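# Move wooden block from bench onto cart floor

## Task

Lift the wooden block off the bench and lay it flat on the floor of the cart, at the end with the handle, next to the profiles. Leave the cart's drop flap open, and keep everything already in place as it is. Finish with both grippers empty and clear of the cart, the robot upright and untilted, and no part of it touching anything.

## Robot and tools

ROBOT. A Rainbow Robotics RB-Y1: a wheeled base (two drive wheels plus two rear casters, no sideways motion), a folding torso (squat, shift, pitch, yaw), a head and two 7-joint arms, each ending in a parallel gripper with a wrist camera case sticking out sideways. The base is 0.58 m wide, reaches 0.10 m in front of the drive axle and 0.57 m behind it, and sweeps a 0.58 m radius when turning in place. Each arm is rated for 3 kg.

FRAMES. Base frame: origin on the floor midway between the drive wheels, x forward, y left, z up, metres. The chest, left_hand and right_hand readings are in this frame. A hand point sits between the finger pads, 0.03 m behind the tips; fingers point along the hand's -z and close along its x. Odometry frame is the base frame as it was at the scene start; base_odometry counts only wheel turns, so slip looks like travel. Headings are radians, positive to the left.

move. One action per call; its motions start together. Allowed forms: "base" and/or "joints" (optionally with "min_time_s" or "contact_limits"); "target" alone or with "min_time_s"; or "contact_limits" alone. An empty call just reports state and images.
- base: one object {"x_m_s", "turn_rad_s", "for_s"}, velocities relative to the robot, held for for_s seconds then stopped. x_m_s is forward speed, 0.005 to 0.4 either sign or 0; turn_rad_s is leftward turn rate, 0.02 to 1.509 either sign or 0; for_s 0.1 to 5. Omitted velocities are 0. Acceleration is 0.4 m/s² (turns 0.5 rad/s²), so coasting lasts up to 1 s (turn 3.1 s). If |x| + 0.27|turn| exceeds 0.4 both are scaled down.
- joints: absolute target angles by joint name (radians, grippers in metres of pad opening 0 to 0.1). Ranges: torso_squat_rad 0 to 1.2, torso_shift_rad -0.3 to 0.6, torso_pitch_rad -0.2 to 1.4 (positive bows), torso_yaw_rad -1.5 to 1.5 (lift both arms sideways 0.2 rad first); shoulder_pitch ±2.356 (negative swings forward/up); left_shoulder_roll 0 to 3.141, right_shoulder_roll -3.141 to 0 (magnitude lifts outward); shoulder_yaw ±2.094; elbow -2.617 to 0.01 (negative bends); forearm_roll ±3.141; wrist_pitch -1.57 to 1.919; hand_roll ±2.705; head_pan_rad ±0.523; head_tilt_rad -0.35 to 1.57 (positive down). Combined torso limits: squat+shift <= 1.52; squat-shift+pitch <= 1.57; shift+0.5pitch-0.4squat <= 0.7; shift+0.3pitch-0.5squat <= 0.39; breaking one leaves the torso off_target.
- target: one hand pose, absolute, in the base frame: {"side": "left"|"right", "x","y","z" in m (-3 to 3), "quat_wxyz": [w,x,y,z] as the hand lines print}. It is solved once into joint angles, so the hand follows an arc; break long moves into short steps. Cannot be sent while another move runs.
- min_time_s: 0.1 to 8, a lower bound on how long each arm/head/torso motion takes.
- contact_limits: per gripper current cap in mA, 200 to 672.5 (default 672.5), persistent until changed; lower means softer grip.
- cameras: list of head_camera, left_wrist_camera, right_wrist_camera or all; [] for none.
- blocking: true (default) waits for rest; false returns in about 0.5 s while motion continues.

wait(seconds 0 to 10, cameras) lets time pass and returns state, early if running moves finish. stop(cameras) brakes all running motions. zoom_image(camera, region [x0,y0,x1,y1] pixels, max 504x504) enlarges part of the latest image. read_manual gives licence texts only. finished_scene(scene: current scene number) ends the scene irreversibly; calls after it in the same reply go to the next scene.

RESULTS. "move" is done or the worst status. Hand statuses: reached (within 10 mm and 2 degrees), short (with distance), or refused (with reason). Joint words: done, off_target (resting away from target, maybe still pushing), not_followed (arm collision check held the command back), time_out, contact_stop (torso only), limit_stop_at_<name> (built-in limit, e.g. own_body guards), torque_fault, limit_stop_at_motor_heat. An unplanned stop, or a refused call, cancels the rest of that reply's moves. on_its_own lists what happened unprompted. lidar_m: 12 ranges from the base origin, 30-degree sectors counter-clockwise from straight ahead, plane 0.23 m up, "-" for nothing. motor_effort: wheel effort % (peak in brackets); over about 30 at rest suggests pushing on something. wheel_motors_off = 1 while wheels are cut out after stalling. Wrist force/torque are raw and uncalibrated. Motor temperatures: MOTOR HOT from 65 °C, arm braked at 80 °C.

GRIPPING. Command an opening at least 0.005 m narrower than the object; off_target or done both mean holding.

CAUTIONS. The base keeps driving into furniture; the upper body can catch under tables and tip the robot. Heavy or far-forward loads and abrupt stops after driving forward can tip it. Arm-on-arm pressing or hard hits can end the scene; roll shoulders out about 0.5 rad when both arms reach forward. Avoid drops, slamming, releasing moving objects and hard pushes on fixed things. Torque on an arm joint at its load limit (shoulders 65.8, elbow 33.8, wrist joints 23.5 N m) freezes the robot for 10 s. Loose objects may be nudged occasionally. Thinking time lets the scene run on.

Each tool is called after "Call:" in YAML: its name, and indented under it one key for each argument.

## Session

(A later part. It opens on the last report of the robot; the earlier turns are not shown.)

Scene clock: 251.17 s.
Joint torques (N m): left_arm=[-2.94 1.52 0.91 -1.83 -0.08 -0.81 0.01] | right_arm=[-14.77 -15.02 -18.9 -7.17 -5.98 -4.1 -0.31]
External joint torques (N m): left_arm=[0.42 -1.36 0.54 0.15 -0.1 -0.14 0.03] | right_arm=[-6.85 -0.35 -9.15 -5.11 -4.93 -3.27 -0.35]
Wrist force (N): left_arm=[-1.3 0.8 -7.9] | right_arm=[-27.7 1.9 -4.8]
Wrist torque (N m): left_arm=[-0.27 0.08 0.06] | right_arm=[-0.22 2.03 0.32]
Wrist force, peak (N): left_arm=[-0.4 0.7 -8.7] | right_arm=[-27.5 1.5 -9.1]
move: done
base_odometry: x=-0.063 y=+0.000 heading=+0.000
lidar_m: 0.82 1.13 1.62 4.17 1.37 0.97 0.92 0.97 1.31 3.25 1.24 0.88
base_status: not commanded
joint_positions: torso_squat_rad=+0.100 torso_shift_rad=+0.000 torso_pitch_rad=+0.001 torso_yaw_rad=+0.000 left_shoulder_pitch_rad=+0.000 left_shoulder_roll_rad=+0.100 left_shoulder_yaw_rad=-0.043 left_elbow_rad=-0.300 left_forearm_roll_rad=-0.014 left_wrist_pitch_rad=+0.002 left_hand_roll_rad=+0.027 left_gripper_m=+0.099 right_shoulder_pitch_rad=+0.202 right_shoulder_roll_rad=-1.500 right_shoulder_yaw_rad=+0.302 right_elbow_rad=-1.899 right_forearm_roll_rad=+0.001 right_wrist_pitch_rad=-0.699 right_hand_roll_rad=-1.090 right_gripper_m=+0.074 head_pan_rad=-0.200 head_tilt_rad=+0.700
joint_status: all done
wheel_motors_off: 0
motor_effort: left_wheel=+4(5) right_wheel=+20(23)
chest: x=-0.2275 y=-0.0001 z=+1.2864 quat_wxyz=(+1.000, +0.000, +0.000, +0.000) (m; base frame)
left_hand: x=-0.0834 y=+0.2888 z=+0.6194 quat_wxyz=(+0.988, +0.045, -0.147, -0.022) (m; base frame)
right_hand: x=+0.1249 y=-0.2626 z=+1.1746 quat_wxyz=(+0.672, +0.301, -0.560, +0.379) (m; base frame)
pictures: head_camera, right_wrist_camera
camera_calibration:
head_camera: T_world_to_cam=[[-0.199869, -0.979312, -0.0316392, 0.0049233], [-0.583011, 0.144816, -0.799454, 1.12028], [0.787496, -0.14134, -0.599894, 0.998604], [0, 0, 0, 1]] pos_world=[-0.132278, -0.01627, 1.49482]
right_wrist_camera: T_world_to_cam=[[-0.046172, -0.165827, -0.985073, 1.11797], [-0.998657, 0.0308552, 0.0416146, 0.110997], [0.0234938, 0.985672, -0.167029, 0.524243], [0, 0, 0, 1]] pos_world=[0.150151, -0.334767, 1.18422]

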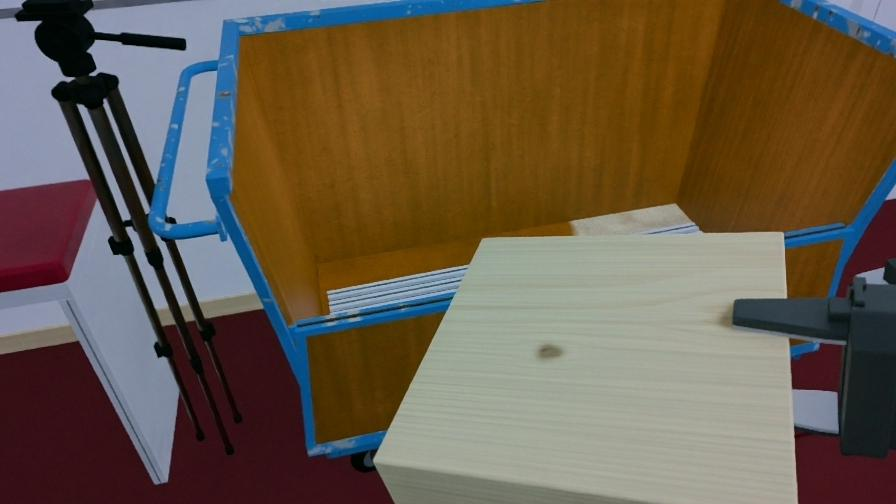

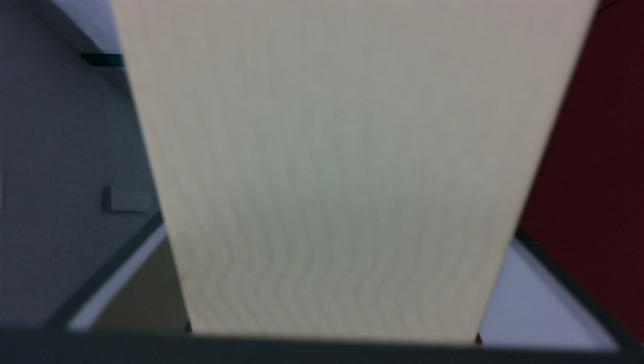

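Call:
move:
  joints: {"torso_shift_rad":0.1,"torso_pitch_rad":0.7,"torso_yaw_rad":0.4,"left_shoulder_roll_rad":0.35,"left_shoulder_pitch_rad":0.4,"left_elbow_rad":-0.6,"right_hand_roll_rad":-0.65,"head_pan_rad":-0.3,"head_tilt_rad":0.4}
  min_time_s: 3
  cameras: ["head_camera","right_wrist_camera"]

Call:
move:
  target: {"side":"right","x":0.35,"y":-0.22,"z":0.93,"quat_wxyz":[0.641,0.299,-0.299,0.641]}
  min_time_s: 3
  cameras: ["head_camera","right_wrist_camera"]

Scene clock: 257.07 s.
Joint torques (N m): left_arm=[18.54 12.23 3.87 5.05 -0.1 0.62 -0.01] | right_arm=[-6.57 -8.43 -9.11 -14.67 -2.91 -8.59 -0.26]
External joint torques (N m): left_arm=[-1.17 -1.54 0.65 -0.94 -0.13 -0.26 -0.04] | right_arm=[-6.1 0.29 -4.67 -9.57 -2.56 -6.87 -0.31]
Wrist force (N): left_arm=[3.8 -1.8 -6.6] | right_arm=[-26.4 -5.4 -6.5]
Wrist torque (N m): left_arm=[-0.06 0.37 0.04] | right_arm=[-0.73 1.93 0.28]
Wrist force, peak (N): left_arm=[-1.1 0.7 -8.8] | right_arm=[-27.6 -4.9 -8.3]
move: done
base_odometry: x=-0.063 y=+0.000 heading=+0.000
lidar_m: 0.83 1.12 1.61 4.17 1.36 0.97 0.93 0.98 1.29 3.27 1.25 0.88
base_status: not commanded
joint_positions: torso_squat_rad=+0.100 torso_shift_rad=+0.100 torso_pitch_rad=+0.701 torso_yaw_rad=+0.400 left_shoulder_pitch_rad=+0.400 left_shoulder_roll_rad=+0.350 left_shoulder_yaw_rad=-0.043 left_elbow_rad=-0.600 left_forearm_roll_rad=-0.014 left_wrist_pitch_rad=+0.002 left_hand_roll_rad=+0.027 left_gripper_m=+0.099 right_shoulder_pitch_rad=+0.201 right_shoulder_roll_rad=-1.500 right_shoulder_yaw_rad=+0.301 right_elbow_rad=-1.898 right_forearm_roll_rad=+0.001 right_wrist_pitch_rad=-0.698 right_hand_roll_rad=-0.650 right_gripper_m=+0.074 head_pan_rad=-0.300 head_tilt_rad=+0.400
joint_status: all done
wheel_motors_off: 0
motor_effort: left_wheel=+1(6) right_wheel=+19(24)
chest: x=+0.0413 y=+0.0000 z=+1.2100 quat_wxyz=(+0.921, +0.068, +0.336, +0.187) (m; base frame)
left_hand: x=-0.5117 y=+0.4236 z=+0.8549 quat_wxyz=(+0.930, +0.224, +0.275, +0.095) (m; base frame)
right_hand: x=+0.2965 y=-0.1047 z=+0.8492 quat_wxyz=(+0.626, +0.484, -0.375, +0.483) (m; base frame)
pictures: head_camera, right_wrist_camera
camera_calibration:
head_camera: T_world_to_cam=[[0.0627024, -0.993694, -0.0929535, 0.121354], [-0.864819, -0.00760926, -0.502025, 0.889957], [0.498152, 0.111866, -0.859843, 1.0123], [0, 0, 0, 1]] pos_world=[0.257762, 0.0141183, 1.32848]
right_wrist_camera: T_world_to_cam=[[-0.223403, -0.218432, -0.949936, 0.848798], [-0.844053, -0.444077, 0.300615, -0.0245191], [-0.487509, 0.868955, -0.0851598, 0.380033], [0, 0, 0, 1]] pos_world=[0.354198, -0.155716, 0.846038]

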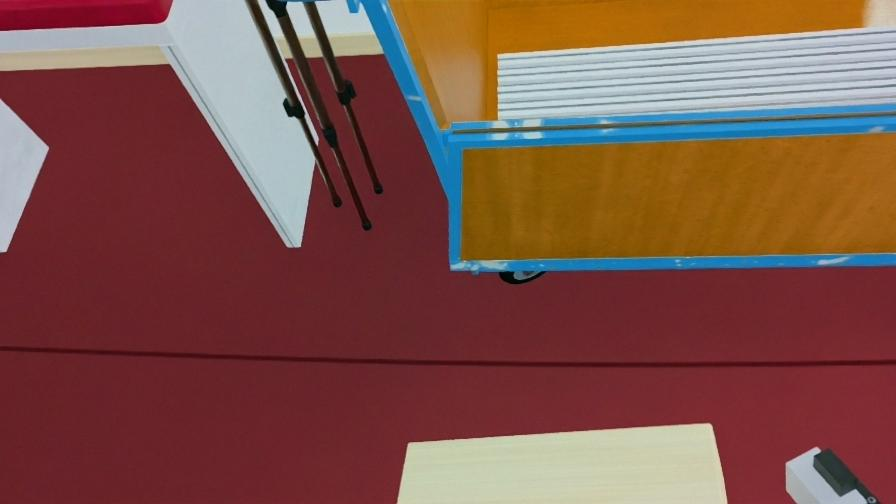

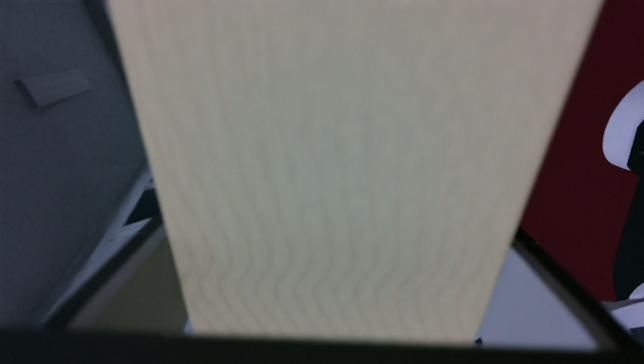

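Scene clock: 260.40 s.
Joint torques (N m): left_arm=[18.41 12.01 3.94 5.18 -0.06 0.65 0.07] | right_arm=[-12 -14.7 -1.53 -4.09 0.85 -7.05 -0.26]
External joint torques (N m): left_arm=[-1.3 -1.77 0.73 -0.81 -0.1 -0.23 0.03] | right_arm=[-5.55 -2.01 -1.35 -4.22 0.7 -5.55 -0.29]
Wrist force (N): left_arm=[4.0 -1.3 -6.8] | right_arm=[-21.7 1.2 -17.3]
Wrist torque (N m): left_arm=[-0.14 0.38 0.06] | right_arm=[-0.34 1.55 0.14]
Wrist force, peak (N): left_arm=[4.0 -2.3 -7.3] | right_arm=[-29.9 -6.5 -5.8]
move: done
base_odometry: x=-0.063 y=+0.000 heading=+0.000
lidar_m: 0.83 1.13 1.62 4.16 1.38 0.96 0.93 0.97 1.30 3.26 1.24 0.88
base_status: not commanded
joint_positions: torso_squat_rad=+0.100 torso_shift_rad=+0.100 torso_pitch_rad=+0.701 torso_yaw_rad=+0.400 left_shoulder_pitch_rad=+0.400 left_shoulder_roll_rad=+0.350 left_shoulder_yaw_rad=-0.043 left_elbow_rad=-0.600 left_forearm_roll_rad=-0.014 left_wrist_pitch_rad=+0.002 left_hand_roll_rad=+0.027 left_gripper_m=+0.099 right_shoulder_pitch_rad=-0.058 right_shoulder_roll_rad=-2.558 right_shoulder_yaw_rad=+1.020 right_elbow_rad=-2.160 right_forearm_roll_rad=-0.921 right_wrist_pitch_rad=-0.940 right_hand_roll_rad=+0.134 right_gripper_m=+0.074 head_pan_rad=-0.300 head_tilt_rad=+0.400
joint_status: all done
wheel_motors_off: 0
motor_effort: left_wheel=+1(2) right_wheel=+18(21)
chest: x=+0.0413 y=+0.0000 z=+1.2100 quat_wxyz=(+0.921, +0.068, +0.336, +0.187) (m; base frame)
left_hand: x=-0.5117 y=+0.4236 z=+0.8549 quat_wxyz=(+0.930, +0.224, +0.275, +0.095) (m; base frame)
right_hand: x=+0.3498 y=-0.2207 z=+0.9294 quat_wxyz=(+0.641, +0.299, -0.298, +0.641) (m; base frame)
right_hand_status: reached (checked arc, planned for 3.0 s): 1 mm and 0.2 deg off.
pictures: head_camera, right_wrist_camera
camera_calibration:
head_camera: T_world_to_cam=[[0.0627024, -0.993694, -0.0929535, 0.121453], [-0.864819, -0.00760926, -0.502025, 0.889958], [0.498152, 0.111866, -0.859843, 1.01229], [0, 0, 0, 1]] pos_world=[0.257762, 0.0142183, 1.32848]
right_wrist_camera: T_world_to_cam=[[0.0278783, -0.62382, -0.78107, 0.577291], [-0.860742, -0.412291, 0.298564, -0.0403136], [-0.508278, 0.663976, -0.548442, 0.906247], [0, 0, 0, 1]] pos_world=[0.409832, -0.258221, 0.959965]

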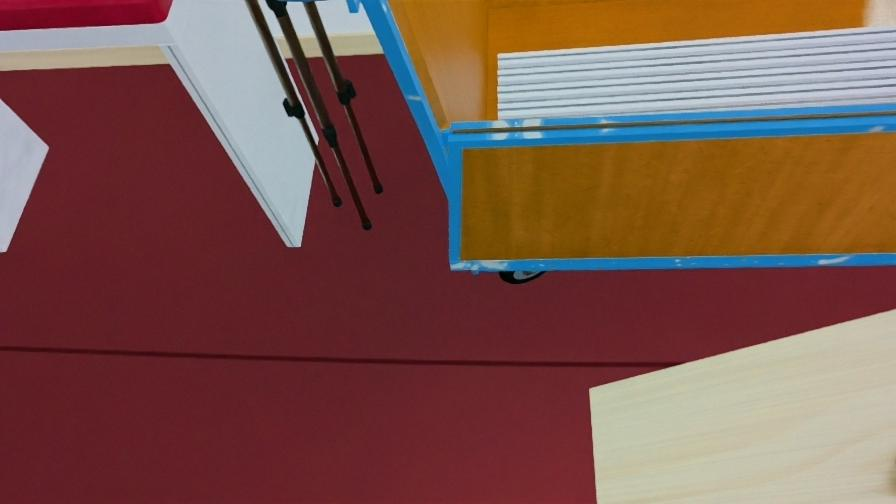

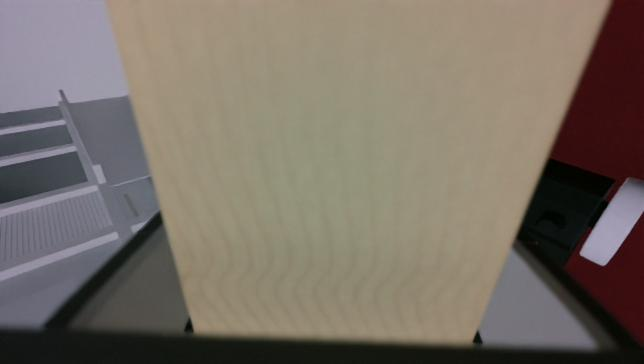

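Call:
move:
  base: {"x_m_s":0.15,"for_s":4.13}
  cameras: ["head_camera","right_wrist_camera"]

Scene clock: 270.63 s.
Joint torques (N m): left_arm=[18.32 12.35 4.08 5.78 0.02 0.59 -0.03] | right_arm=[-11.61 -14.25 -2.09 -3.68 0.67 -7.14 -0.3]
External joint torques (N m): left_arm=[-1.39 -1.43 0.86 -0.21 -0.01 -0.29 -0.06] | right_arm=[-5.16 -1.56 -1.91 -3.81 0.52 -5.65 -0.34]
Wrist force (N): left_arm=[4.1 -1.9 -6.7] | right_arm=[-21.3 1.9 -16.9]
Wrist torque (N m): left_arm=[-0.10 0.36 0.05] | right_arm=[-0.39 1.58 0.13]
Wrist force, peak (N): left_arm=[4.5 -2.1 -7.2] | right_arm=[-22.1 1.8 -18.1]
move: done
base_odometry: x=+0.558 y=+0.000 heading=+0.000
lidar_m: 0.21 0.20 0.66 3.53 2.28 1.63 1.55 1.62 2.15 1.01 0.32 0.23
base_status: done (sent for 4.13 of 4.13 s)
joint_positions: torso_squat_rad=+0.100 torso_shift_rad=+0.100 torso_pitch_rad=+0.701 torso_yaw_rad=+0.400 left_shoulder_pitch_rad=+0.400 left_shoulder_roll_rad=+0.350 left_shoulder_yaw_rad=-0.043 left_elbow_rad=-0.600 left_forearm_roll_rad=-0.014 left_wrist_pitch_rad=+0.002 left_hand_roll_rad=+0.027 left_gripper_m=+0.099 right_shoulder_pitch_rad=-0.058 right_shoulder_roll_rad=-2.558 right_shoulder_yaw_rad=+1.020 right_elbow_rad=-2.160 right_forearm_roll_rad=-0.921 right_wrist_pitch_rad=-0.940 right_hand_roll_rad=+0.134 right_gripper_m=+0.074 head_pan_rad=-0.300 head_tilt_rad=+0.400
joint_status: not commanded
wheel_motors_off: 0
motor_effort: left_wheel=+4(35) right_wheel=-3(44)
chest: x=+0.0413 y=+0.0000 z=+1.2100 quat_wxyz=(+0.920, +0.068, +0.336, +0.187) (m; base frame)
left_hand: x=-0.5117 y=+0.4236 z=+0.8550 quat_wxyz=(+0.930, +0.224, +0.275, +0.095) (m; base frame)
right_hand: x=+0.3498 y=-0.2207 z=+0.9294 quat_wxyz=(+0.641, +0.299, -0.298, +0.641) (m; base frame)
pictures: head_camera, right_wrist_camera
camera_calibration:
head_camera: T_world_to_cam=[[0.0626887, -0.993695, -0.0929489, 0.121345], [-0.864844, -0.00760524, -0.501982, 0.889993], [0.498111, 0.111855, -0.859869, 1.0123], [0, 0, 0, 1]] pos_world=[0.257862, 0.0141183, 1.32848]
right_wrist_camera: T_world_to_cam=[[0.0277421, -0.623882, -0.781026, 0.57721], [-0.860701, -0.412252, 0.298734, -0.0404539], [-0.508354, 0.663943, -0.548413, 0.906186], [0, 0, 0, 1]] pos_world=[0.409831, -0.258222, 0.959865]

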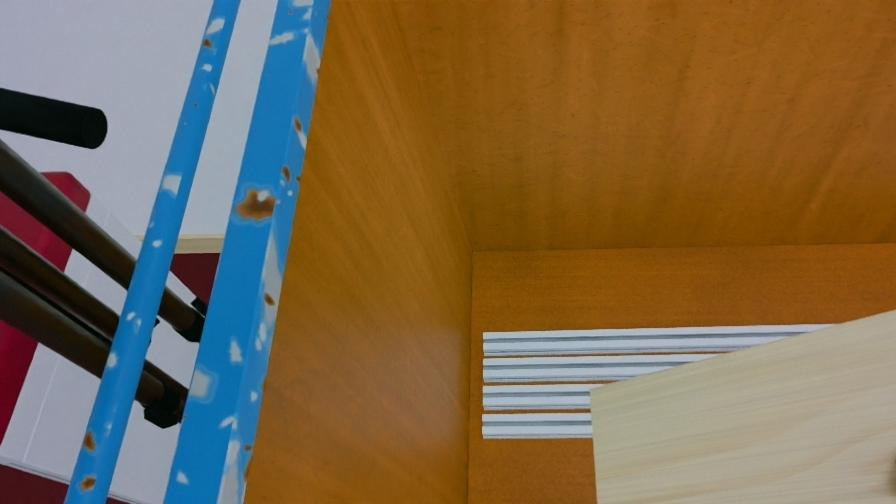

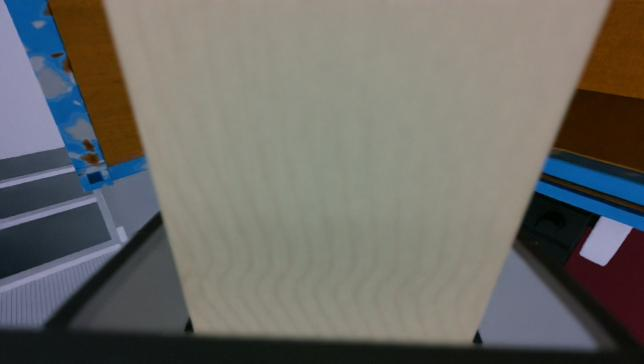

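Call:
zoom_image:
  camera: "head_camera"
  region: [450, 230, 850, 455]

Scaled by 1.260 from the camera's 896x504 image, which has a finer 1280x720 frame.

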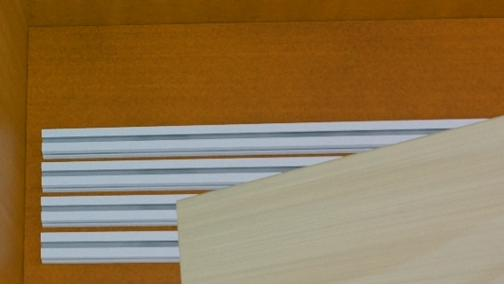

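Call:
move:
  target: {"side":"right","x":0.43,"y":-0.16,"z":0.93,"quat_wxyz":[0.6297,0.304,-0.2936,0.6519]}
  min_time_s: 3

Call:
move:
  joints: {"torso_squat_rad":0.4,"torso_shift_rad":0.2,"torso_pitch_rad":0.85}
  min_time_s: 3
  cameras: ["head_camera","right_wrist_camera"]

Scene clock: 283.43 s.
Joint torques (N m): left_arm=[18.2 12.05 4.31 5.63 0.02 0.79 -0.03] | right_arm=[-15.27 -13.39 -8.19 -0.18 -0.86 -7.04 -0.55]
External joint torques (N m): left_arm=[-1.52 -1.73 1.09 -0.36 -0.02 -0.09 -0.06] | right_arm=[-4.71 -2.2 -5.65 -1.57 -0.66 -5.57 -0.59]
Wrist force (N): left_arm=[4.2 -1.5 -6.3] | right_arm=[-21.1 0.9 -17.6]
Wrist torque (N m): left_arm=[-0.12 0.39 0.02] | right_arm=[-0.44 1.64 0.31]
Wrist force, peak (N): left_arm=[4.6 -2.2 -6.8] | right_arm=[-22.0 0.3 -17.8]
move: done
base_odometry: x=+0.558 y=+0.000 heading=+0.000
lidar_m: 0.20 0.22 0.67 3.54 2.28 1.61 1.55 1.61 2.15 1.01 0.32 0.23
base_status: not commanded
joint_positions: torso_squat_rad=+0.100 torso_shift_rad=+0.100 torso_pitch_rad=+0.701 torso_yaw_rad=+0.400 left_shoulder_pitch_rad=+0.400 left_shoulder_roll_rad=+0.350 left_shoulder_yaw_rad=-0.043 left_elbow_rad=-0.600 left_forearm_roll_rad=-0.014 left_wrist_pitch_rad=+0.002 left_hand_roll_rad=+0.027 left_gripper_m=+0.099 right_shoulder_pitch_rad=+0.039 right_shoulder_roll_rad=-2.591 right_shoulder_yaw_rad=+0.620 right_elbow_rad=-2.016 right_forearm_roll_rad=-0.901 right_wrist_pitch_rad=-0.818 right_hand_roll_rad=-0.188 right_gripper_m=+0.074 head_pan_rad=-0.300 head_tilt_rad=+0.400
joint_status: all done
wheel_motors_off: 0
motor_effort: left_wheel=+4(5) right_wheel=-4(7)
chest: x=+0.0413 y=+0.0000 z=+1.2100 quat_wxyz=(+0.921, +0.068, +0.336, +0.187) (m; base frame)
left_hand: x=-0.5117 y=+0.4236 z=+0.8550 quat_wxyz=(+0.930, +0.224, +0.275, +0.095) (m; base frame)
right_hand: x=+0.4295 y=-0.1612 z=+0.9295 quat_wxyz=(+0.631, +0.302, -0.293, +0.651) (m; base frame)
right_hand_status: reached (checked arc, planned for 3.0 s): 1 mm and 0.3 deg off.
pictures: none

Scene clock: 286.73 s.
Joint torques (N m): left_arm=[20.45 12.1 4.11 7.12 0.05 0.88 0.01] | right_arm=[-15.17 -11.77 -7.41 -2.87 -0.46 -7.16 -0.56]
External joint torques (N m): left_arm=[-1.51 -1.79 0.88 -0.05 0.01 -0.25 -0.02] | right_arm=[-4.93 -1.46 -5.55 -3.02 -0.48 -5.65 -0.6]
Wrist force (N): left_arm=[4.6 -1.7 -6.5] | right_arm=[-21.4 -3.2 -16.6]
Wrist torque (N m): left_arm=[-0.08 0.38 0.06] | right_arm=[-0.68 1.56 0.32]
Wrist force, peak (N): left_arm=[5.3 -2.0 -6.4] | right_arm=[-21.8 -2.8 -17.4]
move: done
base_odometry: x=+0.558 y=+0.000 heading=+0.000
lidar_m: 0.20 0.21 0.66 3.52 2.28 1.62 1.55 1.61 2.15 1.00 0.33 0.23
base_status: not commanded
joint_positions: torso_squat_rad=+0.400 torso_shift_rad=+0.200 torso_pitch_rad=+0.851 torso_yaw_rad=+0.400 left_shoulder_pitch_rad=+0.400 left_shoulder_roll_rad=+0.350 left_shoulder_yaw_rad=-0.043 left_elbow_rad=-0.600 left_forearm_roll_rad=-0.014 left_wrist_pitch_rad=+0.002 left_hand_roll_rad=+0.027 left_gripper_m=+0.099 right_shoulder_pitch_rad=+0.039 right_shoulder_roll_rad=-2.591 right_shoulder_yaw_rad=+0.620 right_elbow_rad=-2.016 right_forearm_roll_rad=-0.901 right_wrist_pitch_rad=-0.818 right_hand_roll_rad=-0.188 right_gripper_m=+0.074 head_pan_rad=-0.300 head_tilt_rad=+0.400
joint_status: all done
wheel_motors_off: 0
motor_effort: left_wheel=+3(6) right_wheel=-4(6)
chest: x=+0.1330 y=+0.0000 z=+1.1164 quat_wxyz=(+0.893, +0.082, +0.404, +0.181) (m; base frame)
left_hand: x=-0.4669 y=+0.4236 z=+0.8480 quat_wxyz=(+0.907, +0.231, +0.344, +0.078) (m; base frame)
right_hand: x=+0.4750 y=-0.1612 z=+0.7810 quat_wxyz=(+0.652, +0.349, -0.245, +0.627) (m; base frame)
pictures: head_camera, right_wrist_camera
camera_calibration:
head_camera: T_world_to_cam=[[0.048099, -0.993695, -0.101279, 0.118143], [-0.930164, -0.0076122, -0.367065, 0.780355], [0.363979, 0.111861, -0.924665, 0.976385], [0, 0, 0, 1]] pos_world=[0.364791, 0.0141183, 1.20124]
right_wrist_camera: T_world_to_cam=[[-0.0677262, -0.624172, -0.778346, 0.538198], [-0.794967, -0.437636, 0.420122, 0.00603216], [-0.602861, 0.647212, -0.466557, 0.827346], [0, 0, 0, 1]] pos_world=[0.54002, -0.1969, 0.802374]

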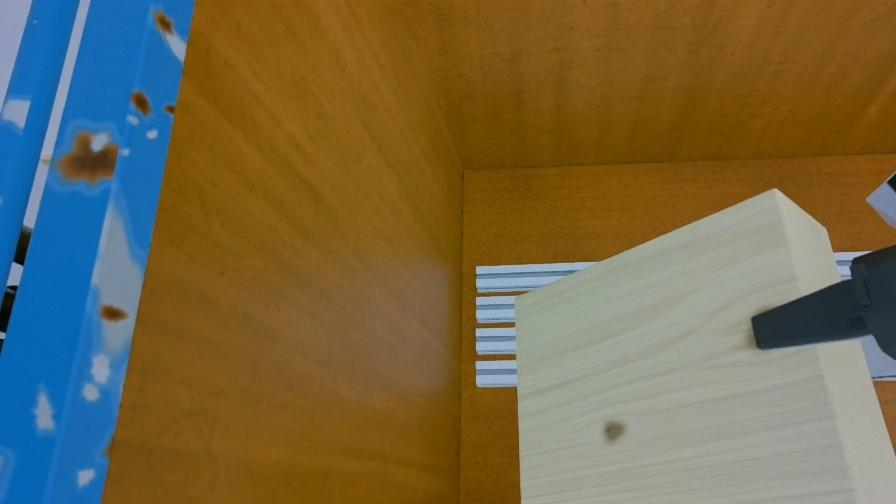

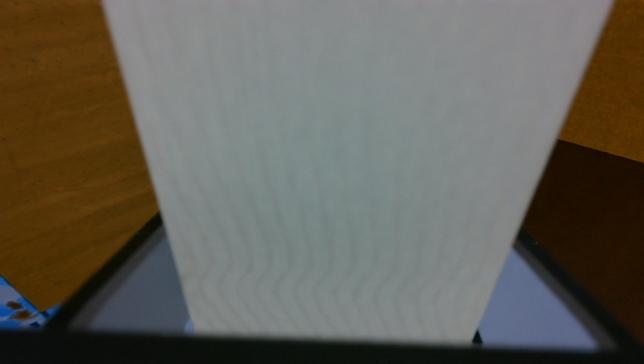

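Call:
move:
  joints: {"torso_squat_rad":0.65,"torso_shift_rad":0.25,"torso_pitch_rad":1.0}
  min_time_s: 3

Call:
move:
  target: {"side":"right","x":0.40,"y":-0.13,"z":0.62,"quat_wxyz":[0.6297,0.304,-0.2936,0.6519]}
  min_time_s: 3
  cameras: ["right_wrist_camera","head_camera"]

Call:
move:
  joints: {"head_tilt_rad":0.5}
  cameras: ["head_camera"]

Scene clock: 292.50 s.
Joint torques (N m): left_arm=[21.83 12.02 3.66 7.78 -0.04 1.17 0.05] | right_arm=[-14.71 -10.62 -6.32 -5.34 0.74 -7.34 -0.31]
External joint torques (N m): left_arm=[-1.88 -1.65 0.49 -0.4 -0.07 -0.18 0.01] | right_arm=[-5.01 -1.43 -5.18 -4.25 0.51 -5.82 -0.35]
Wrist force (N): left_arm=[5.6 -1.5 -4.8] | right_arm=[-21.0 -7.2 -15.8]
Wrist torque (N m): left_arm=[-0.11 0.48 0.09] | right_arm=[-0.84 1.56 0.04]
Wrist force, peak (N): left_arm=[5.2 -2.0 -6.5] | right_arm=[-21.8 -6.5 -16.6]
move: done
base_odometry: x=+0.558 y=+0.000 heading=+0.000
lidar_m: 0.21 0.22 0.67 3.55 2.27 1.63 1.55 1.61 2.16 1.00 0.33 0.23
base_status: not commanded
joint_positions: torso_squat_rad=+0.650 torso_shift_rad=+0.250 torso_pitch_rad=+1.001 torso_yaw_rad=+0.400 left_shoulder_pitch_rad=+0.400 left_shoulder_roll_rad=+0.350 left_shoulder_yaw_rad=-0.043 left_elbow_rad=-0.600 left_forearm_roll_rad=-0.014 left_wrist_pitch_rad=+0.002 left_hand_roll_rad=+0.027 left_gripper_m=+0.099 right_shoulder_pitch_rad=+0.039 right_shoulder_roll_rad=-2.591 right_shoulder_yaw_rad=+0.620 right_elbow_rad=-2.016 right_forearm_roll_rad=-0.901 right_wrist_pitch_rad=-0.818 right_hand_roll_rad=-0.189 right_gripper_m=+0.074 head_pan_rad=-0.300 head_tilt_rad=+0.400
joint_status: all done
wheel_motors_off: 0
motor_effort: left_wheel=+4(5) right_wheel=-4(6)
chest: x=+0.1706 y=+0.0000 z=+0.9874 quat_wxyz=(+0.860, +0.095, +0.470, +0.174) (m; base frame)
left_hand: x=-0.4627 y=+0.4236 z=+0.8117 quat_wxyz=(+0.878, +0.236, +0.411, +0.060) (m; base frame)
right_hand: x=+0.4589 y=-0.1613 z=+0.6047 quat_wxyz=(+0.668, +0.395, -0.196, +0.599) (m; base frame)
pictures: none

Scene clock: 295.83 s.
Joint torques (N m): left_arm=[22.26 12.14 3.66 8.07 -0.01 1.11 -0.03] | right_arm=[-4.57 -4.32 -1.2 -21.02 2.69 -3.35 -1.08]
External joint torques (N m): left_arm=[-1.45 -1.54 0.49 -0.11 -0.04 -0.24 -0.07] | right_arm=[0.31 7.14 0.8 -16.65 2.16 -2.2 -1.12]
Wrist force (N): left_arm=[5.4 -1.5 -5.1] | right_arm=[-27.8 -18.2 -17.2]
Wrist torque (N m): left_arm=[-0.08 0.45 0.07] | right_arm=[-0.55 1.67 1.04]
Wrist force, peak (N): left_arm=[5.6 -1.8 -6.0] | right_arm=[-30.2 -16.2 -17.6]
move: done
base_odometry: x=+0.558 y=+0.000 heading=+0.000
lidar_m: 0.20 0.22 0.67 3.53 2.29 1.62 1.54 1.61 2.16 1.02 0.33 0.21
base_status: not commanded
joint_positions: torso_squat_rad=+0.650 torso_shift_rad=+0.250 torso_pitch_rad=+1.001 torso_yaw_rad=+0.400 left_shoulder_pitch_rad=+0.400 left_shoulder_roll_rad=+0.350 left_shoulder_yaw_rad=-0.043 left_elbow_rad=-0.600 left_forearm_roll_rad=-0.014 left_wrist_pitch_rad=+0.002 left_hand_roll_rad=+0.027 left_gripper_m=+0.099 right_shoulder_pitch_rad=-0.375 right_shoulder_roll_rad=-2.356 right_shoulder_yaw_rad=+0.937 right_elbow_rad=-2.404 right_forearm_roll_rad=-1.338 right_wrist_pitch_rad=-0.470 right_hand_roll_rad=+0.728 right_gripper_m=+0.074 head_pan_rad=-0.300 head_tilt_rad=+0.400
joint_status: all done
wheel_motors_off: 0
motor_effort: left_wheel=+2(4) right_wheel=-6(8)
chest: x=+0.1706 y=+0.0000 z=+0.9874 quat_wxyz=(+0.860, +0.095, +0.470, +0.174) (m; base frame)
left_hand: x=-0.4627 y=+0.4236 z=+0.8117 quat_wxyz=(+0.878, +0.236, +0.411, +0.060) (m; base frame)
right_hand: x=+0.4014 y=-0.1315 z=+0.6189 quat_wxyz=(+0.629, +0.303, -0.293, +0.653) (m; base frame)
right_hand_status: reached (checked arc, planned for 3.0 s): 2 mm and 0.2 deg off.
pictures: head_camera, right_wrist_camera
camera_calibration:
head_camera: T_world_to_cam=[[0.0324161, -0.993695, -0.107324, 0.112005], [-0.97456, -0.00759884, -0.223998, 0.634303], [0.22177, 0.111855, -0.968662, 0.911008], [0, 0, 0, 1]] pos_world=[0.412501, 0.0142183, 1.03656]
right_wrist_camera: T_world_to_cam=[[0.0530848, -0.623167, -0.780285, 0.378488], [-0.8459, -0.443324, 0.296507, 0.124873], [-0.530693, 0.644303, -0.550671, 0.710705], [0, 0, 0, 1]] pos_world=[0.462704, -0.166689, 0.649667]

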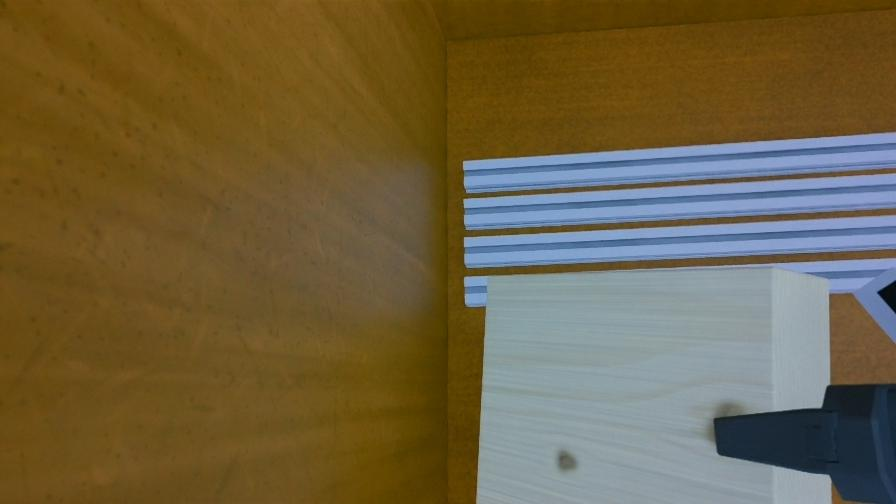

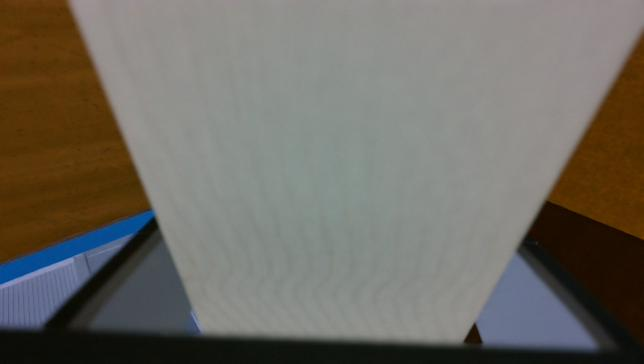

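Scene clock: 296.43 s.
Joint torques (N m): left_arm=[22.12 12 4.06 7.91 -0.1 1.16 0.02] | right_arm=[-4.31 -4.19 -1.41 -21.09 2.69 -3.47 -1.12]
External joint torques (N m): left_arm=[-1.59 -1.67 0.89 -0.26 -0.14 -0.19 -0.03] | right_arm=[0.56 7.27 0.59 -16.71 2.16 -2.32 -1.16]
Wrist force (N): left_arm=[5.4 -2.0 -5.3] | right_arm=[-27.5 -18.5 -17.0]
Wrist torque (N m): left_arm=[-0.04 0.42 0.05] | right_arm=[-0.53 1.69 1.04]
Wrist force, peak (N): left_arm=[6.2 -2.0 -5.5] | right_arm=[-28.2 -18.9 -17.4]
move: done
base_odometry: x=+0.558 y=+0.000 heading=+0.000
lidar_m: 0.20 0.22 0.67 3.53 2.27 1.61 1.54 1.61 2.15 1.01 0.32 0.22
base_status: not commanded
joint_positions: torso_squat_rad=+0.650 torso_shift_rad=+0.250 torso_pitch_rad=+1.001 torso_yaw_rad=+0.400 left_shoulder_pitch_rad=+0.400 left_shoulder_roll_rad=+0.350 left_shoulder_yaw_rad=-0.043 left_elbow_rad=-0.600 left_forearm_roll_rad=-0.014 left_wrist_pitch_rad=+0.002 left_hand_roll_rad=+0.027 left_gripper_m=+0.099 right_shoulder_pitch_rad=-0.375 right_shoulder_roll_rad=-2.356 right_shoulder_yaw_rad=+0.937 right_elbow_rad=-2.404 right_forearm_roll_rad=-1.338 right_wrist_pitch_rad=-0.470 right_hand_roll_rad=+0.728 right_gripper_m=+0.074 head_pan_rad=-0.300 head_tilt_rad=+0.500
joint_status: all done
wheel_motors_off: 0
motor_effort: left_wheel=+2(2) right_wheel=-7(9)
chest: x=+0.1706 y=+0.0000 z=+0.9874 quat_wxyz=(+0.860, +0.095, +0.470, +0.174) (m; base frame)
left_hand: x=-0.4627 y=+0.4236 z=+0.8117 quat_wxyz=(+0.878, +0.236, +0.411, +0.060) (m; base frame)
right_hand: x=+0.4014 y=-0.1314 z=+0.6189 quat_wxyz=(+0.629, +0.303, -0.293, +0.653) (m; base frame)
pictures: head_camera
camera_calibration:
head_camera: T_world_to_cam=[[0.0302474, -0.994007, -0.105046, 0.110234], [-0.991884, -0.0168649, -0.126022, 0.534807], [0.123495, 0.108006, -0.98645, 0.964694], [0, 0, 0, 1]] pos_world=[0.407997, 0.0144004, 1.0306]

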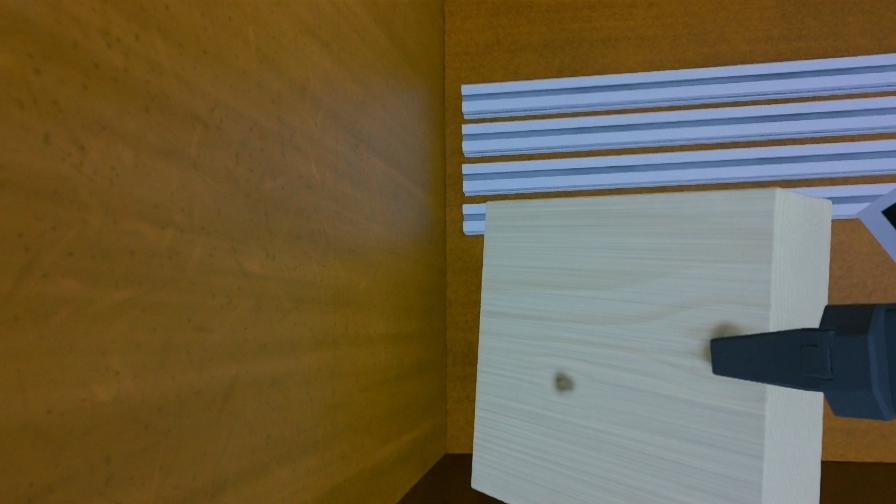

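Call:
move:
  target: {"side":"right","x":0.43,"y":-0.13,"z":0.62,"quat_wxyz":[0.6297,0.304,-0.2936,0.6519]}
  min_time_s: 2
  cameras: ["right_wrist_camera","head_camera"]

Scene clock: 304.23 s.
Joint torques (N m): left_arm=[22.17 11.89 3.89 8.07 -0.08 1.15 0.03] | right_arm=[-8.59 -12.3 -8.24 -9.61 1.72 -5.92 -0.48]
External joint torques (N m): left_arm=[-1.53 -1.79 0.72 -0.11 -0.11 -0.2 -0.01] | right_arm=[-2.6 -0.68 -5.69 -6.02 1.28 -4.61 -0.51]
Wrist force (N): left_arm=[6.2 -2.2 -5.2] | right_arm=[-21.3 1.4 -17.6]
Wrist torque (N m): left_arm=[0.00 0.53 0.09] | right_arm=[-0.30 1.60 0.07]
Wrist force, peak (N): left_arm=[5.6 -1.6 -6.3] | right_arm=[-27.9 -18.5 -17.4]
move: done
base_odometry: x=+0.558 y=+0.000 heading=+0.000
lidar_m: 0.21 0.21 0.67 3.54 2.28 1.63 1.54 1.61 2.16 1.00 0.33 0.21
base_status: not commanded
joint_positions: torso_squat_rad=+0.650 torso_shift_rad=+0.250 torso_pitch_rad=+1.001 torso_yaw_rad=+0.400 left_shoulder_pitch_rad=+0.400 left_shoulder_roll_rad=+0.350 left_shoulder_yaw_rad=-0.043 left_elbow_rad=-0.600 left_forearm_roll_rad=-0.014 left_wrist_pitch_rad=+0.002 left_hand_roll_rad=+0.027 left_gripper_m=+0.099 right_shoulder_pitch_rad=-0.352 right_shoulder_roll_rad=-2.397 right_shoulder_yaw_rad=+0.846 right_elbow_rad=-2.346 right_forearm_roll_rad=-1.249 right_wrist_pitch_rad=-0.469 right_hand_roll_rad=+0.540 right_gripper_m=+0.074 head_pan_rad=-0.300 head_tilt_rad=+0.500
joint_status: all done
wheel_motors_off: 0
motor_effort: left_wheel=+2(2) right_wheel=-6(7)
chest: x=+0.1706 y=+0.0000 z=+0.9874 quat_wxyz=(+0.860, +0.095, +0.470, +0.174) (m; base frame)
left_hand: x=-0.4627 y=+0.4236 z=+0.8117 quat_wxyz=(+0.878, +0.236, +0.411, +0.060) (m; base frame)
right_hand: x=+0.4296 y=-0.1309 z=+0.6192 quat_wxyz=(+0.631, +0.301, -0.292, +0.652) (m; base frame)
right_hand_status: reached (checked arc, planned for 2.0 s): 1 mm and 0.4 deg off.
pictures: head_camera, right_wrist_camera
camera_calibration:
head_camera: T_world_to_cam=[[0.0302455, -0.994008, -0.105043, 0.110232], [-0.991872, -0.0168526, -0.12612, 0.534903], [0.123594, 0.108004, -0.986438, 0.964641], [0, 0, 0, 1]] pos_world=[0.407997, 0.0144004, 1.0306]
right_wrist_camera: T_world_to_cam=[[0.0500149, -0.625513, -0.778609, 0.377512], [-0.8479, -0.438567, 0.297867, 0.149458], [-0.527792, 0.645285, -0.552307, 0.725407], [0, 0, 0, 1]] pos_world=[0.490708, -0.166408, 0.650064]

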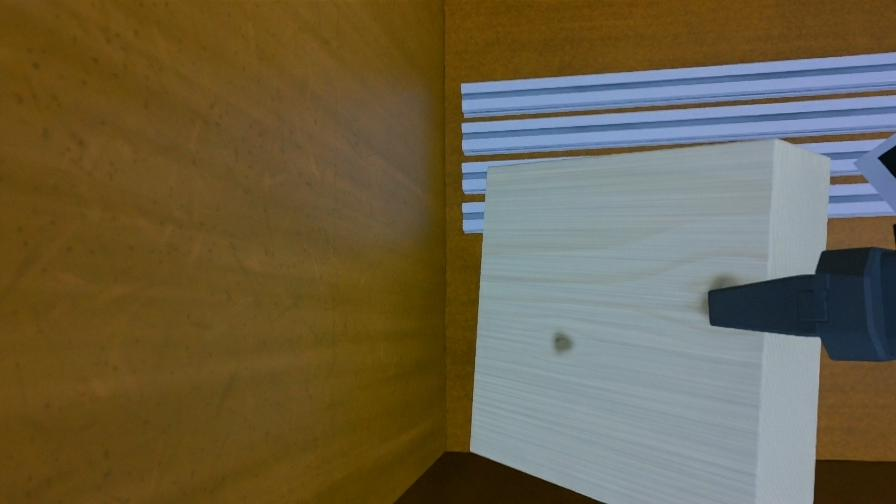

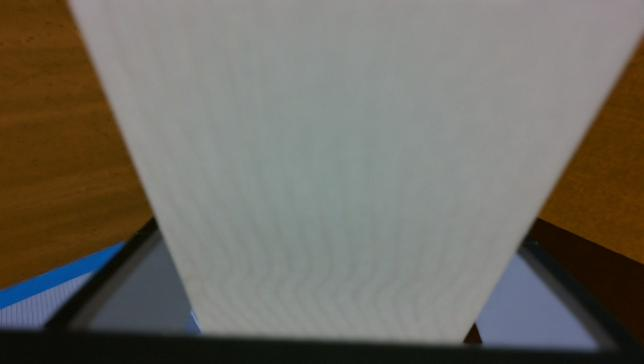

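Call:
move:
  target: {"side":"right","x":0.425,"y":-0.12,"z":0.61,"quat_wxyz":[0.6035,0.3153,-0.2814,0.6761]}
  min_time_s: 2

Call:
move:
  target: {"side":"right","x":0.415,"y":-0.11,"z":0.55,"quat_wxyz":[0.6035,0.3153,-0.2814,0.6761]}
  min_time_s: 2
  cameras: ["right_wrist_camera","head_camera"]

Scene clock: 313.57 s.
Joint torques (N m): left_arm=[21.8 12.4 3.86 8.07 0.02 1.1 0.02] | right_arm=[-9.3 -7.59 -8.65 -9.84 1.37 -6.33 -0.34]
External joint torques (N m): left_arm=[-1.91 -1.28 0.69 -0.11 -0.01 -0.25 -0.02] | right_arm=[-2.87 3.45 -5.67 -6.12 1 -4.98 -0.38]
Wrist force (N): left_arm=[5.3 -1.5 -5.1] | right_arm=[-21.5 1.2 -17.1]
Wrist torque (N m): left_arm=[-0.13 0.43 0.08] | right_arm=[-0.27 1.56 0.07]
Wrist force, peak (N): left_arm=[6.0 -2.4 -5.8] | right_arm=[-22.1 1.1 -17.7]
move: done
base_odometry: x=+0.558 y=+0.000 heading=+0.000
lidar_m: 0.20 0.22 0.67 3.54 2.29 1.62 1.55 1.61 2.16 1.00 0.33 0.22
base_status: not commanded
joint_positions: torso_squat_rad=+0.650 torso_shift_rad=+0.250 torso_pitch_rad=+1.001 torso_yaw_rad=+0.400 left_shoulder_pitch_rad=+0.400 left_shoulder_roll_rad=+0.350 left_shoulder_yaw_rad=-0.043 left_elbow_rad=-0.600 left_forearm_roll_rad=-0.014 left_wrist_pitch_rad=+0.002 left_hand_roll_rad=+0.027 left_gripper_m=+0.099 right_shoulder_pitch_rad=-0.280 right_shoulder_roll_rad=-2.360 right_shoulder_yaw_rad=+0.729 right_elbow_rad=-2.310 right_forearm_roll_rad=-1.154 right_wrist_pitch_rad=-0.397 right_hand_roll_rad=+0.474 right_gripper_m=+0.074 head_pan_rad=-0.300 head_tilt_rad=+0.500
joint_status: all done
wheel_motors_off: 0
motor_effort: left_wheel=+2(3) right_wheel=-6(8)
chest: x=+0.1706 y=+0.0000 z=+0.9874 quat_wxyz=(+0.860, +0.095, +0.470, +0.174) (m; base frame)
left_hand: x=-0.4627 y=+0.4236 z=+0.8117 quat_wxyz=(+0.878, +0.236, +0.411, +0.060) (m; base frame)
right_hand: x=+0.4249 y=-0.1212 z=+0.6092 quat_wxyz=(+0.605, +0.312, -0.281, +0.677) (m; base frame)
right_hand_status: reached (checked arc, planned for 2.0 s): 1 mm and 0.4 deg off.
pictures: none

Scene clock: 315.90 s.
Joint torques (N m): left_arm=[22.13 12.04 3.86 7.88 0.06 1.26 0.07] | right_arm=[-7.82 -6.15 -9.49 -12.68 0.56 -6.92 -0.31]
External joint torques (N m): left_arm=[-1.58 -1.63 0.69 -0.3 0.03 -0.09 0.03] | right_arm=[-2.96 2.7 -5.73 -7.94 0.31 -5.49 -0.35]
Wrist force (N): left_arm=[5.3 -1.8 -5.3] | right_arm=[-21.7 1.0 -18.0]
Wrist torque (N m): left_arm=[-0.08 0.43 0.03] | right_arm=[-0.22 1.59 0.09]
Wrist force, peak (N): left_arm=[6.1 -2.5 -5.6] | right_arm=[-22.4 1.1 -17.3]
move: done
base_odometry: x=+0.558 y=+0.000 heading=+0.000
lidar_m: 0.21 0.22 0.68 3.55 2.28 1.62 1.55 1.62 2.16 1.00 0.33 0.21
base_status: not commanded
joint_positions: torso_squat_rad=+0.650 torso_shift_rad=+0.250 torso_pitch_rad=+1.001 torso_yaw_rad=+0.400 left_shoulder_pitch_rad=+0.400 left_shoulder_roll_rad=+0.350 left_shoulder_yaw_rad=-0.043 left_elbow_rad=-0.600 left_forearm_roll_rad=-0.014 left_wrist_pitch_rad=+0.002 left_hand_roll_rad=+0.027 left_gripper_m=+0.099 right_shoulder_pitch_rad=-0.036 right_shoulder_roll_rad=-2.039 right_shoulder_yaw_rad=+0.427 right_elbow_rad=-2.141 right_forearm_roll_rad=-0.871 right_wrist_pitch_rad=-0.202 right_hand_roll_rad=+0.328 right_gripper_m=+0.074 head_pan_rad=-0.300 head_tilt_rad=+0.500
joint_status: all done
wheel_motors_off: 0
motor_effort: left_wheel=+2(3) right_wheel=-5(7)
chest: x=+0.1706 y=+0.0000 z=+0.9874 quat_wxyz=(+0.860, +0.095, +0.470, +0.174) (m; base frame)
left_hand: x=-0.4627 y=+0.4236 z=+0.8117 quat_wxyz=(+0.878, +0.236, +0.411, +0.060) (m; base frame)
right_hand: x=+0.4145 y=-0.1112 z=+0.5491 quat_wxyz=(+0.606, +0.310, -0.281, +0.677) (m; base frame)
right_hand_status: reached (checked arc, planned for 2.0 s): 2 mm and 0.7 deg off.
pictures: head_camera, right_wrist_camera
camera_calibration:
head_camera: T_world_to_cam=[[0.0302455, -0.994008, -0.105043, 0.110232], [-0.991872, -0.0168526, -0.12612, 0.534903], [0.123594, 0.108004, -0.986438, 0.964641], [0, 0, 0, 1]] pos_world=[0.407997, 0.0144004, 1.0306]
right_wrist_camera: T_world_to_cam=[[0.100156, -0.622407, -0.776259, 0.314267], [-0.813647, -0.500277, 0.296144, 0.146146], [-0.572667, 0.60194, -0.556525, 0.682074], [0, 0, 0, 1]] pos_world=[0.478037, -0.141852, 0.580264]

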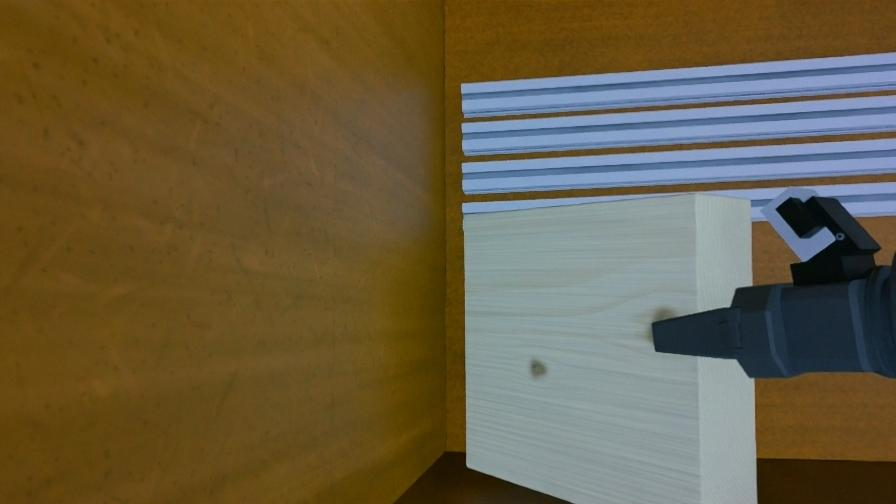

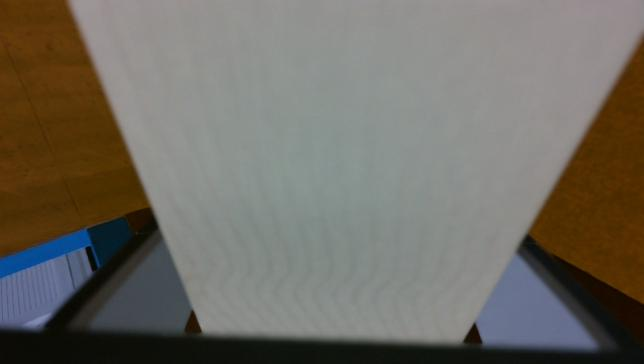

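Call:
move:
  target: {"side":"right","x":0.408,"y":-0.09,"z":0.505,"quat_wxyz":[0.6035,0.3153,-0.2814,0.6761]}
  min_time_s: 2
  cameras: ["head_camera"]

Call:
move:
  target: {"side":"right","x":0.408,"y":-0.09,"z":0.485,"quat_wxyz":[0.6035,0.3153,-0.2814,0.6761]}
  min_time_s: 2
  cameras: ["head_camera"]

Scene clock: 320.40 s.
Joint torques (N m): left_arm=[21.95 12.03 3.67 7.95 0.01 1.23 0.1] | right_arm=[-9.86 -8.64 -7.11 -14.14 -0.02 -7.16 -0.33]
External joint torques (N m): left_arm=[-1.76 -1.64 0.5 -0.23 -0.02 -0.12 0.06] | right_arm=[-5.59 2.87 -3.15 -8.77 -0.2 -5.67 -0.36]
Wrist force (N): left_arm=[5.7 -1.5 -5.2] | right_arm=[-20.6 1.1 -17.5]
Wrist torque (N m): left_arm=[-0.10 0.48 0.08] | right_arm=[-0.31 1.60 0.12]
Wrist force, peak (N): left_arm=[6.4 -1.5 -5.7] | right_arm=[-23.0 1.1 -17.2]
move: done
base_odometry: x=+0.558 y=+0.000 heading=+0.000
lidar_m: 0.20 0.22 0.68 3.55 2.28 1.63 1.54 1.60 2.16 1.00 0.32 0.22
base_status: not commanded
joint_positions: torso_squat_rad=+0.650 torso_shift_rad=+0.250 torso_pitch_rad=+1.001 torso_yaw_rad=+0.400 left_shoulder_pitch_rad=+0.400 left_shoulder_roll_rad=+0.350 left_shoulder_yaw_rad=-0.043 left_elbow_rad=-0.600 left_forearm_roll_rad=-0.014 left_wrist_pitch_rad=+0.002 left_hand_roll_rad=+0.027 left_gripper_m=+0.099 right_shoulder_pitch_rad=-1.090 right_shoulder_roll_rad=-1.785 right_shoulder_yaw_rad=+1.449 right_elbow_rad=-1.993 right_forearm_roll_rad=-0.528 right_wrist_pitch_rad=-0.118 right_hand_roll_rad=+0.071 right_gripper_m=+0.074 head_pan_rad=-0.300 head_tilt_rad=+0.500
joint_status: all done
wheel_motors_off: 0
motor_effort: left_wheel=+2(3) right_wheel=-3(6)
chest: x=+0.1706 y=+0.0000 z=+0.9874 quat_wxyz=(+0.860, +0.095, +0.470, +0.174) (m; base frame)
left_hand: x=-0.4627 y=+0.4236 z=+0.8117 quat_wxyz=(+0.878, +0.236, +0.411, +0.060) (m; base frame)
right_hand: x=+0.4077 y=-0.0916 z=+0.5038 quat_wxyz=(+0.607, +0.308, -0.284, +0.675) (m; base frame)
right_hand_status: reached (checked arc, planned for 2.0 s): 2 mm and 1.0 deg off.
pictures: head_camera
camera_calibration:
head_camera: T_world_to_cam=[[0.0302575, -0.994007, -0.105042, 0.110225], [-0.991871, -0.0168646, -0.126121, 0.534904], [0.123594, 0.108004, -0.986438, 0.964641], [0, 0, 0, 1]] pos_world=[0.407997, 0.0144004, 1.0306]

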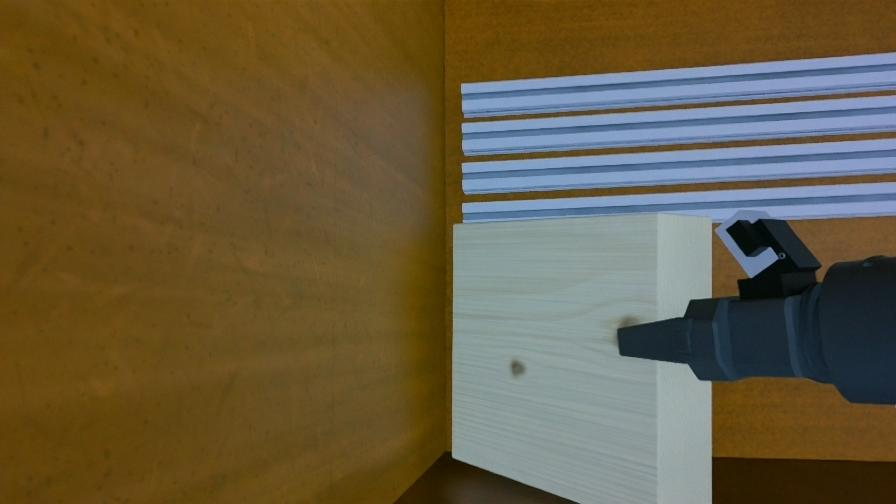

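Scene clock: 322.73 s.
Joint torques (N m): left_arm=[21.74 12.26 4.27 7.96 -0.04 1.09 0.01] | right_arm=[-10.25 -6.88 -5.94 -13.18 0.21 -7.36 -0.42]
External joint torques (N m): left_arm=[-1.97 -1.42 1.1 -0.22 -0.07 -0.26 -0.03] | right_arm=[-5.75 4.29 -2.08 -8.05 0.05 -5.86 -0.46]
Wrist force (N): left_arm=[5.2 -2.3 -5.1] | right_arm=[-20.9 0.2 -16.8]
Wrist torque (N m): left_arm=[0.00 0.44 0.05] | right_arm=[-0.18 1.64 0.07]
Wrist force, peak (N): left_arm=[6.6 -1.3 -5.8] | right_arm=[-21.3 1.2 -18.2]
move: done
base_odometry: x=+0.558 y=+0.000 heading=+0.000
lidar_m: 0.19 0.21 0.67 3.54 2.28 1.62 1.54 1.61 2.16 1.01 0.33 0.22
base_status: not commanded
joint_positions: torso_squat_rad=+0.650 torso_shift_rad=+0.250 torso_pitch_rad=+1.001 torso_yaw_rad=+0.400 left_shoulder_pitch_rad=+0.400 left_shoulder_roll_rad=+0.350 left_shoulder_yaw_rad=-0.043 left_elbow_rad=-0.600 left_forearm_roll_rad=-0.014 left_wrist_pitch_rad=+0.002 left_hand_roll_rad=+0.027 left_gripper_m=+0.099 right_shoulder_pitch_rad=-1.146 right_shoulder_roll_rad=-1.726 right_shoulder_yaw_rad=+1.523 right_elbow_rad=-1.899 right_forearm_roll_rad=-0.457 right_wrist_pitch_rad=-0.159 right_hand_roll_rad=+0.002 right_gripper_m=+0.074 head_pan_rad=-0.300 head_tilt_rad=+0.500
joint_status: all done
wheel_motors_off: 0
motor_effort: left_wheel=+2(3) right_wheel=-5(5)
chest: x=+0.1706 y=+0.0000 z=+0.9874 quat_wxyz=(+0.860, +0.095, +0.470, +0.174) (m; base frame)
left_hand: x=-0.4627 y=+0.4236 z=+0.8117 quat_wxyz=(+0.878, +0.236, +0.411, +0.060) (m; base frame)
right_hand: x=+0.4078 y=-0.0918 z=+0.4839 quat_wxyz=(+0.606, +0.311, -0.282, +0.676) (m; base frame)
right_hand_status: reached (checked arc, planned for 2.0 s): 2 mm and 0.6 deg off.
pictures: head_camera
camera_calibration:
head_camera: T_world_to_cam=[[0.0302575, -0.994007, -0.105042, 0.110225], [-0.991871, -0.0168646, -0.126121, 0.534904], [0.123594, 0.108004, -0.986438, 0.964641], [0, 0, 0, 1]] pos_world=[0.407997, 0.0144004, 1.0306]

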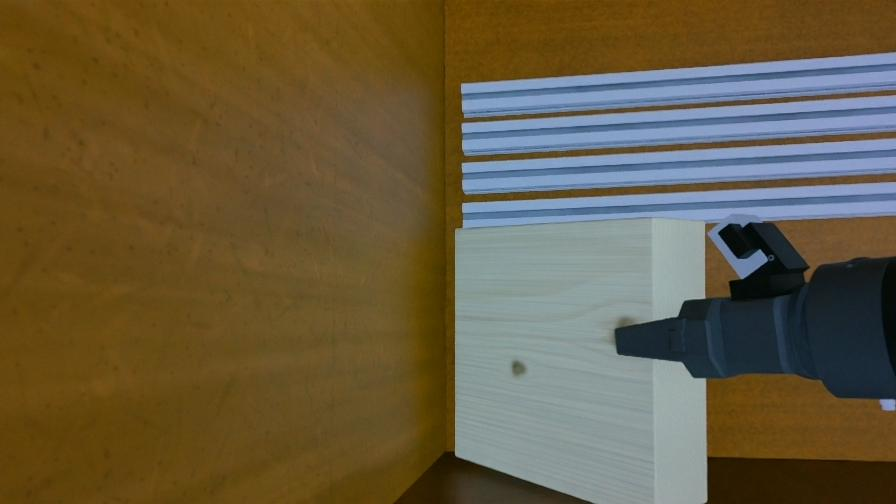

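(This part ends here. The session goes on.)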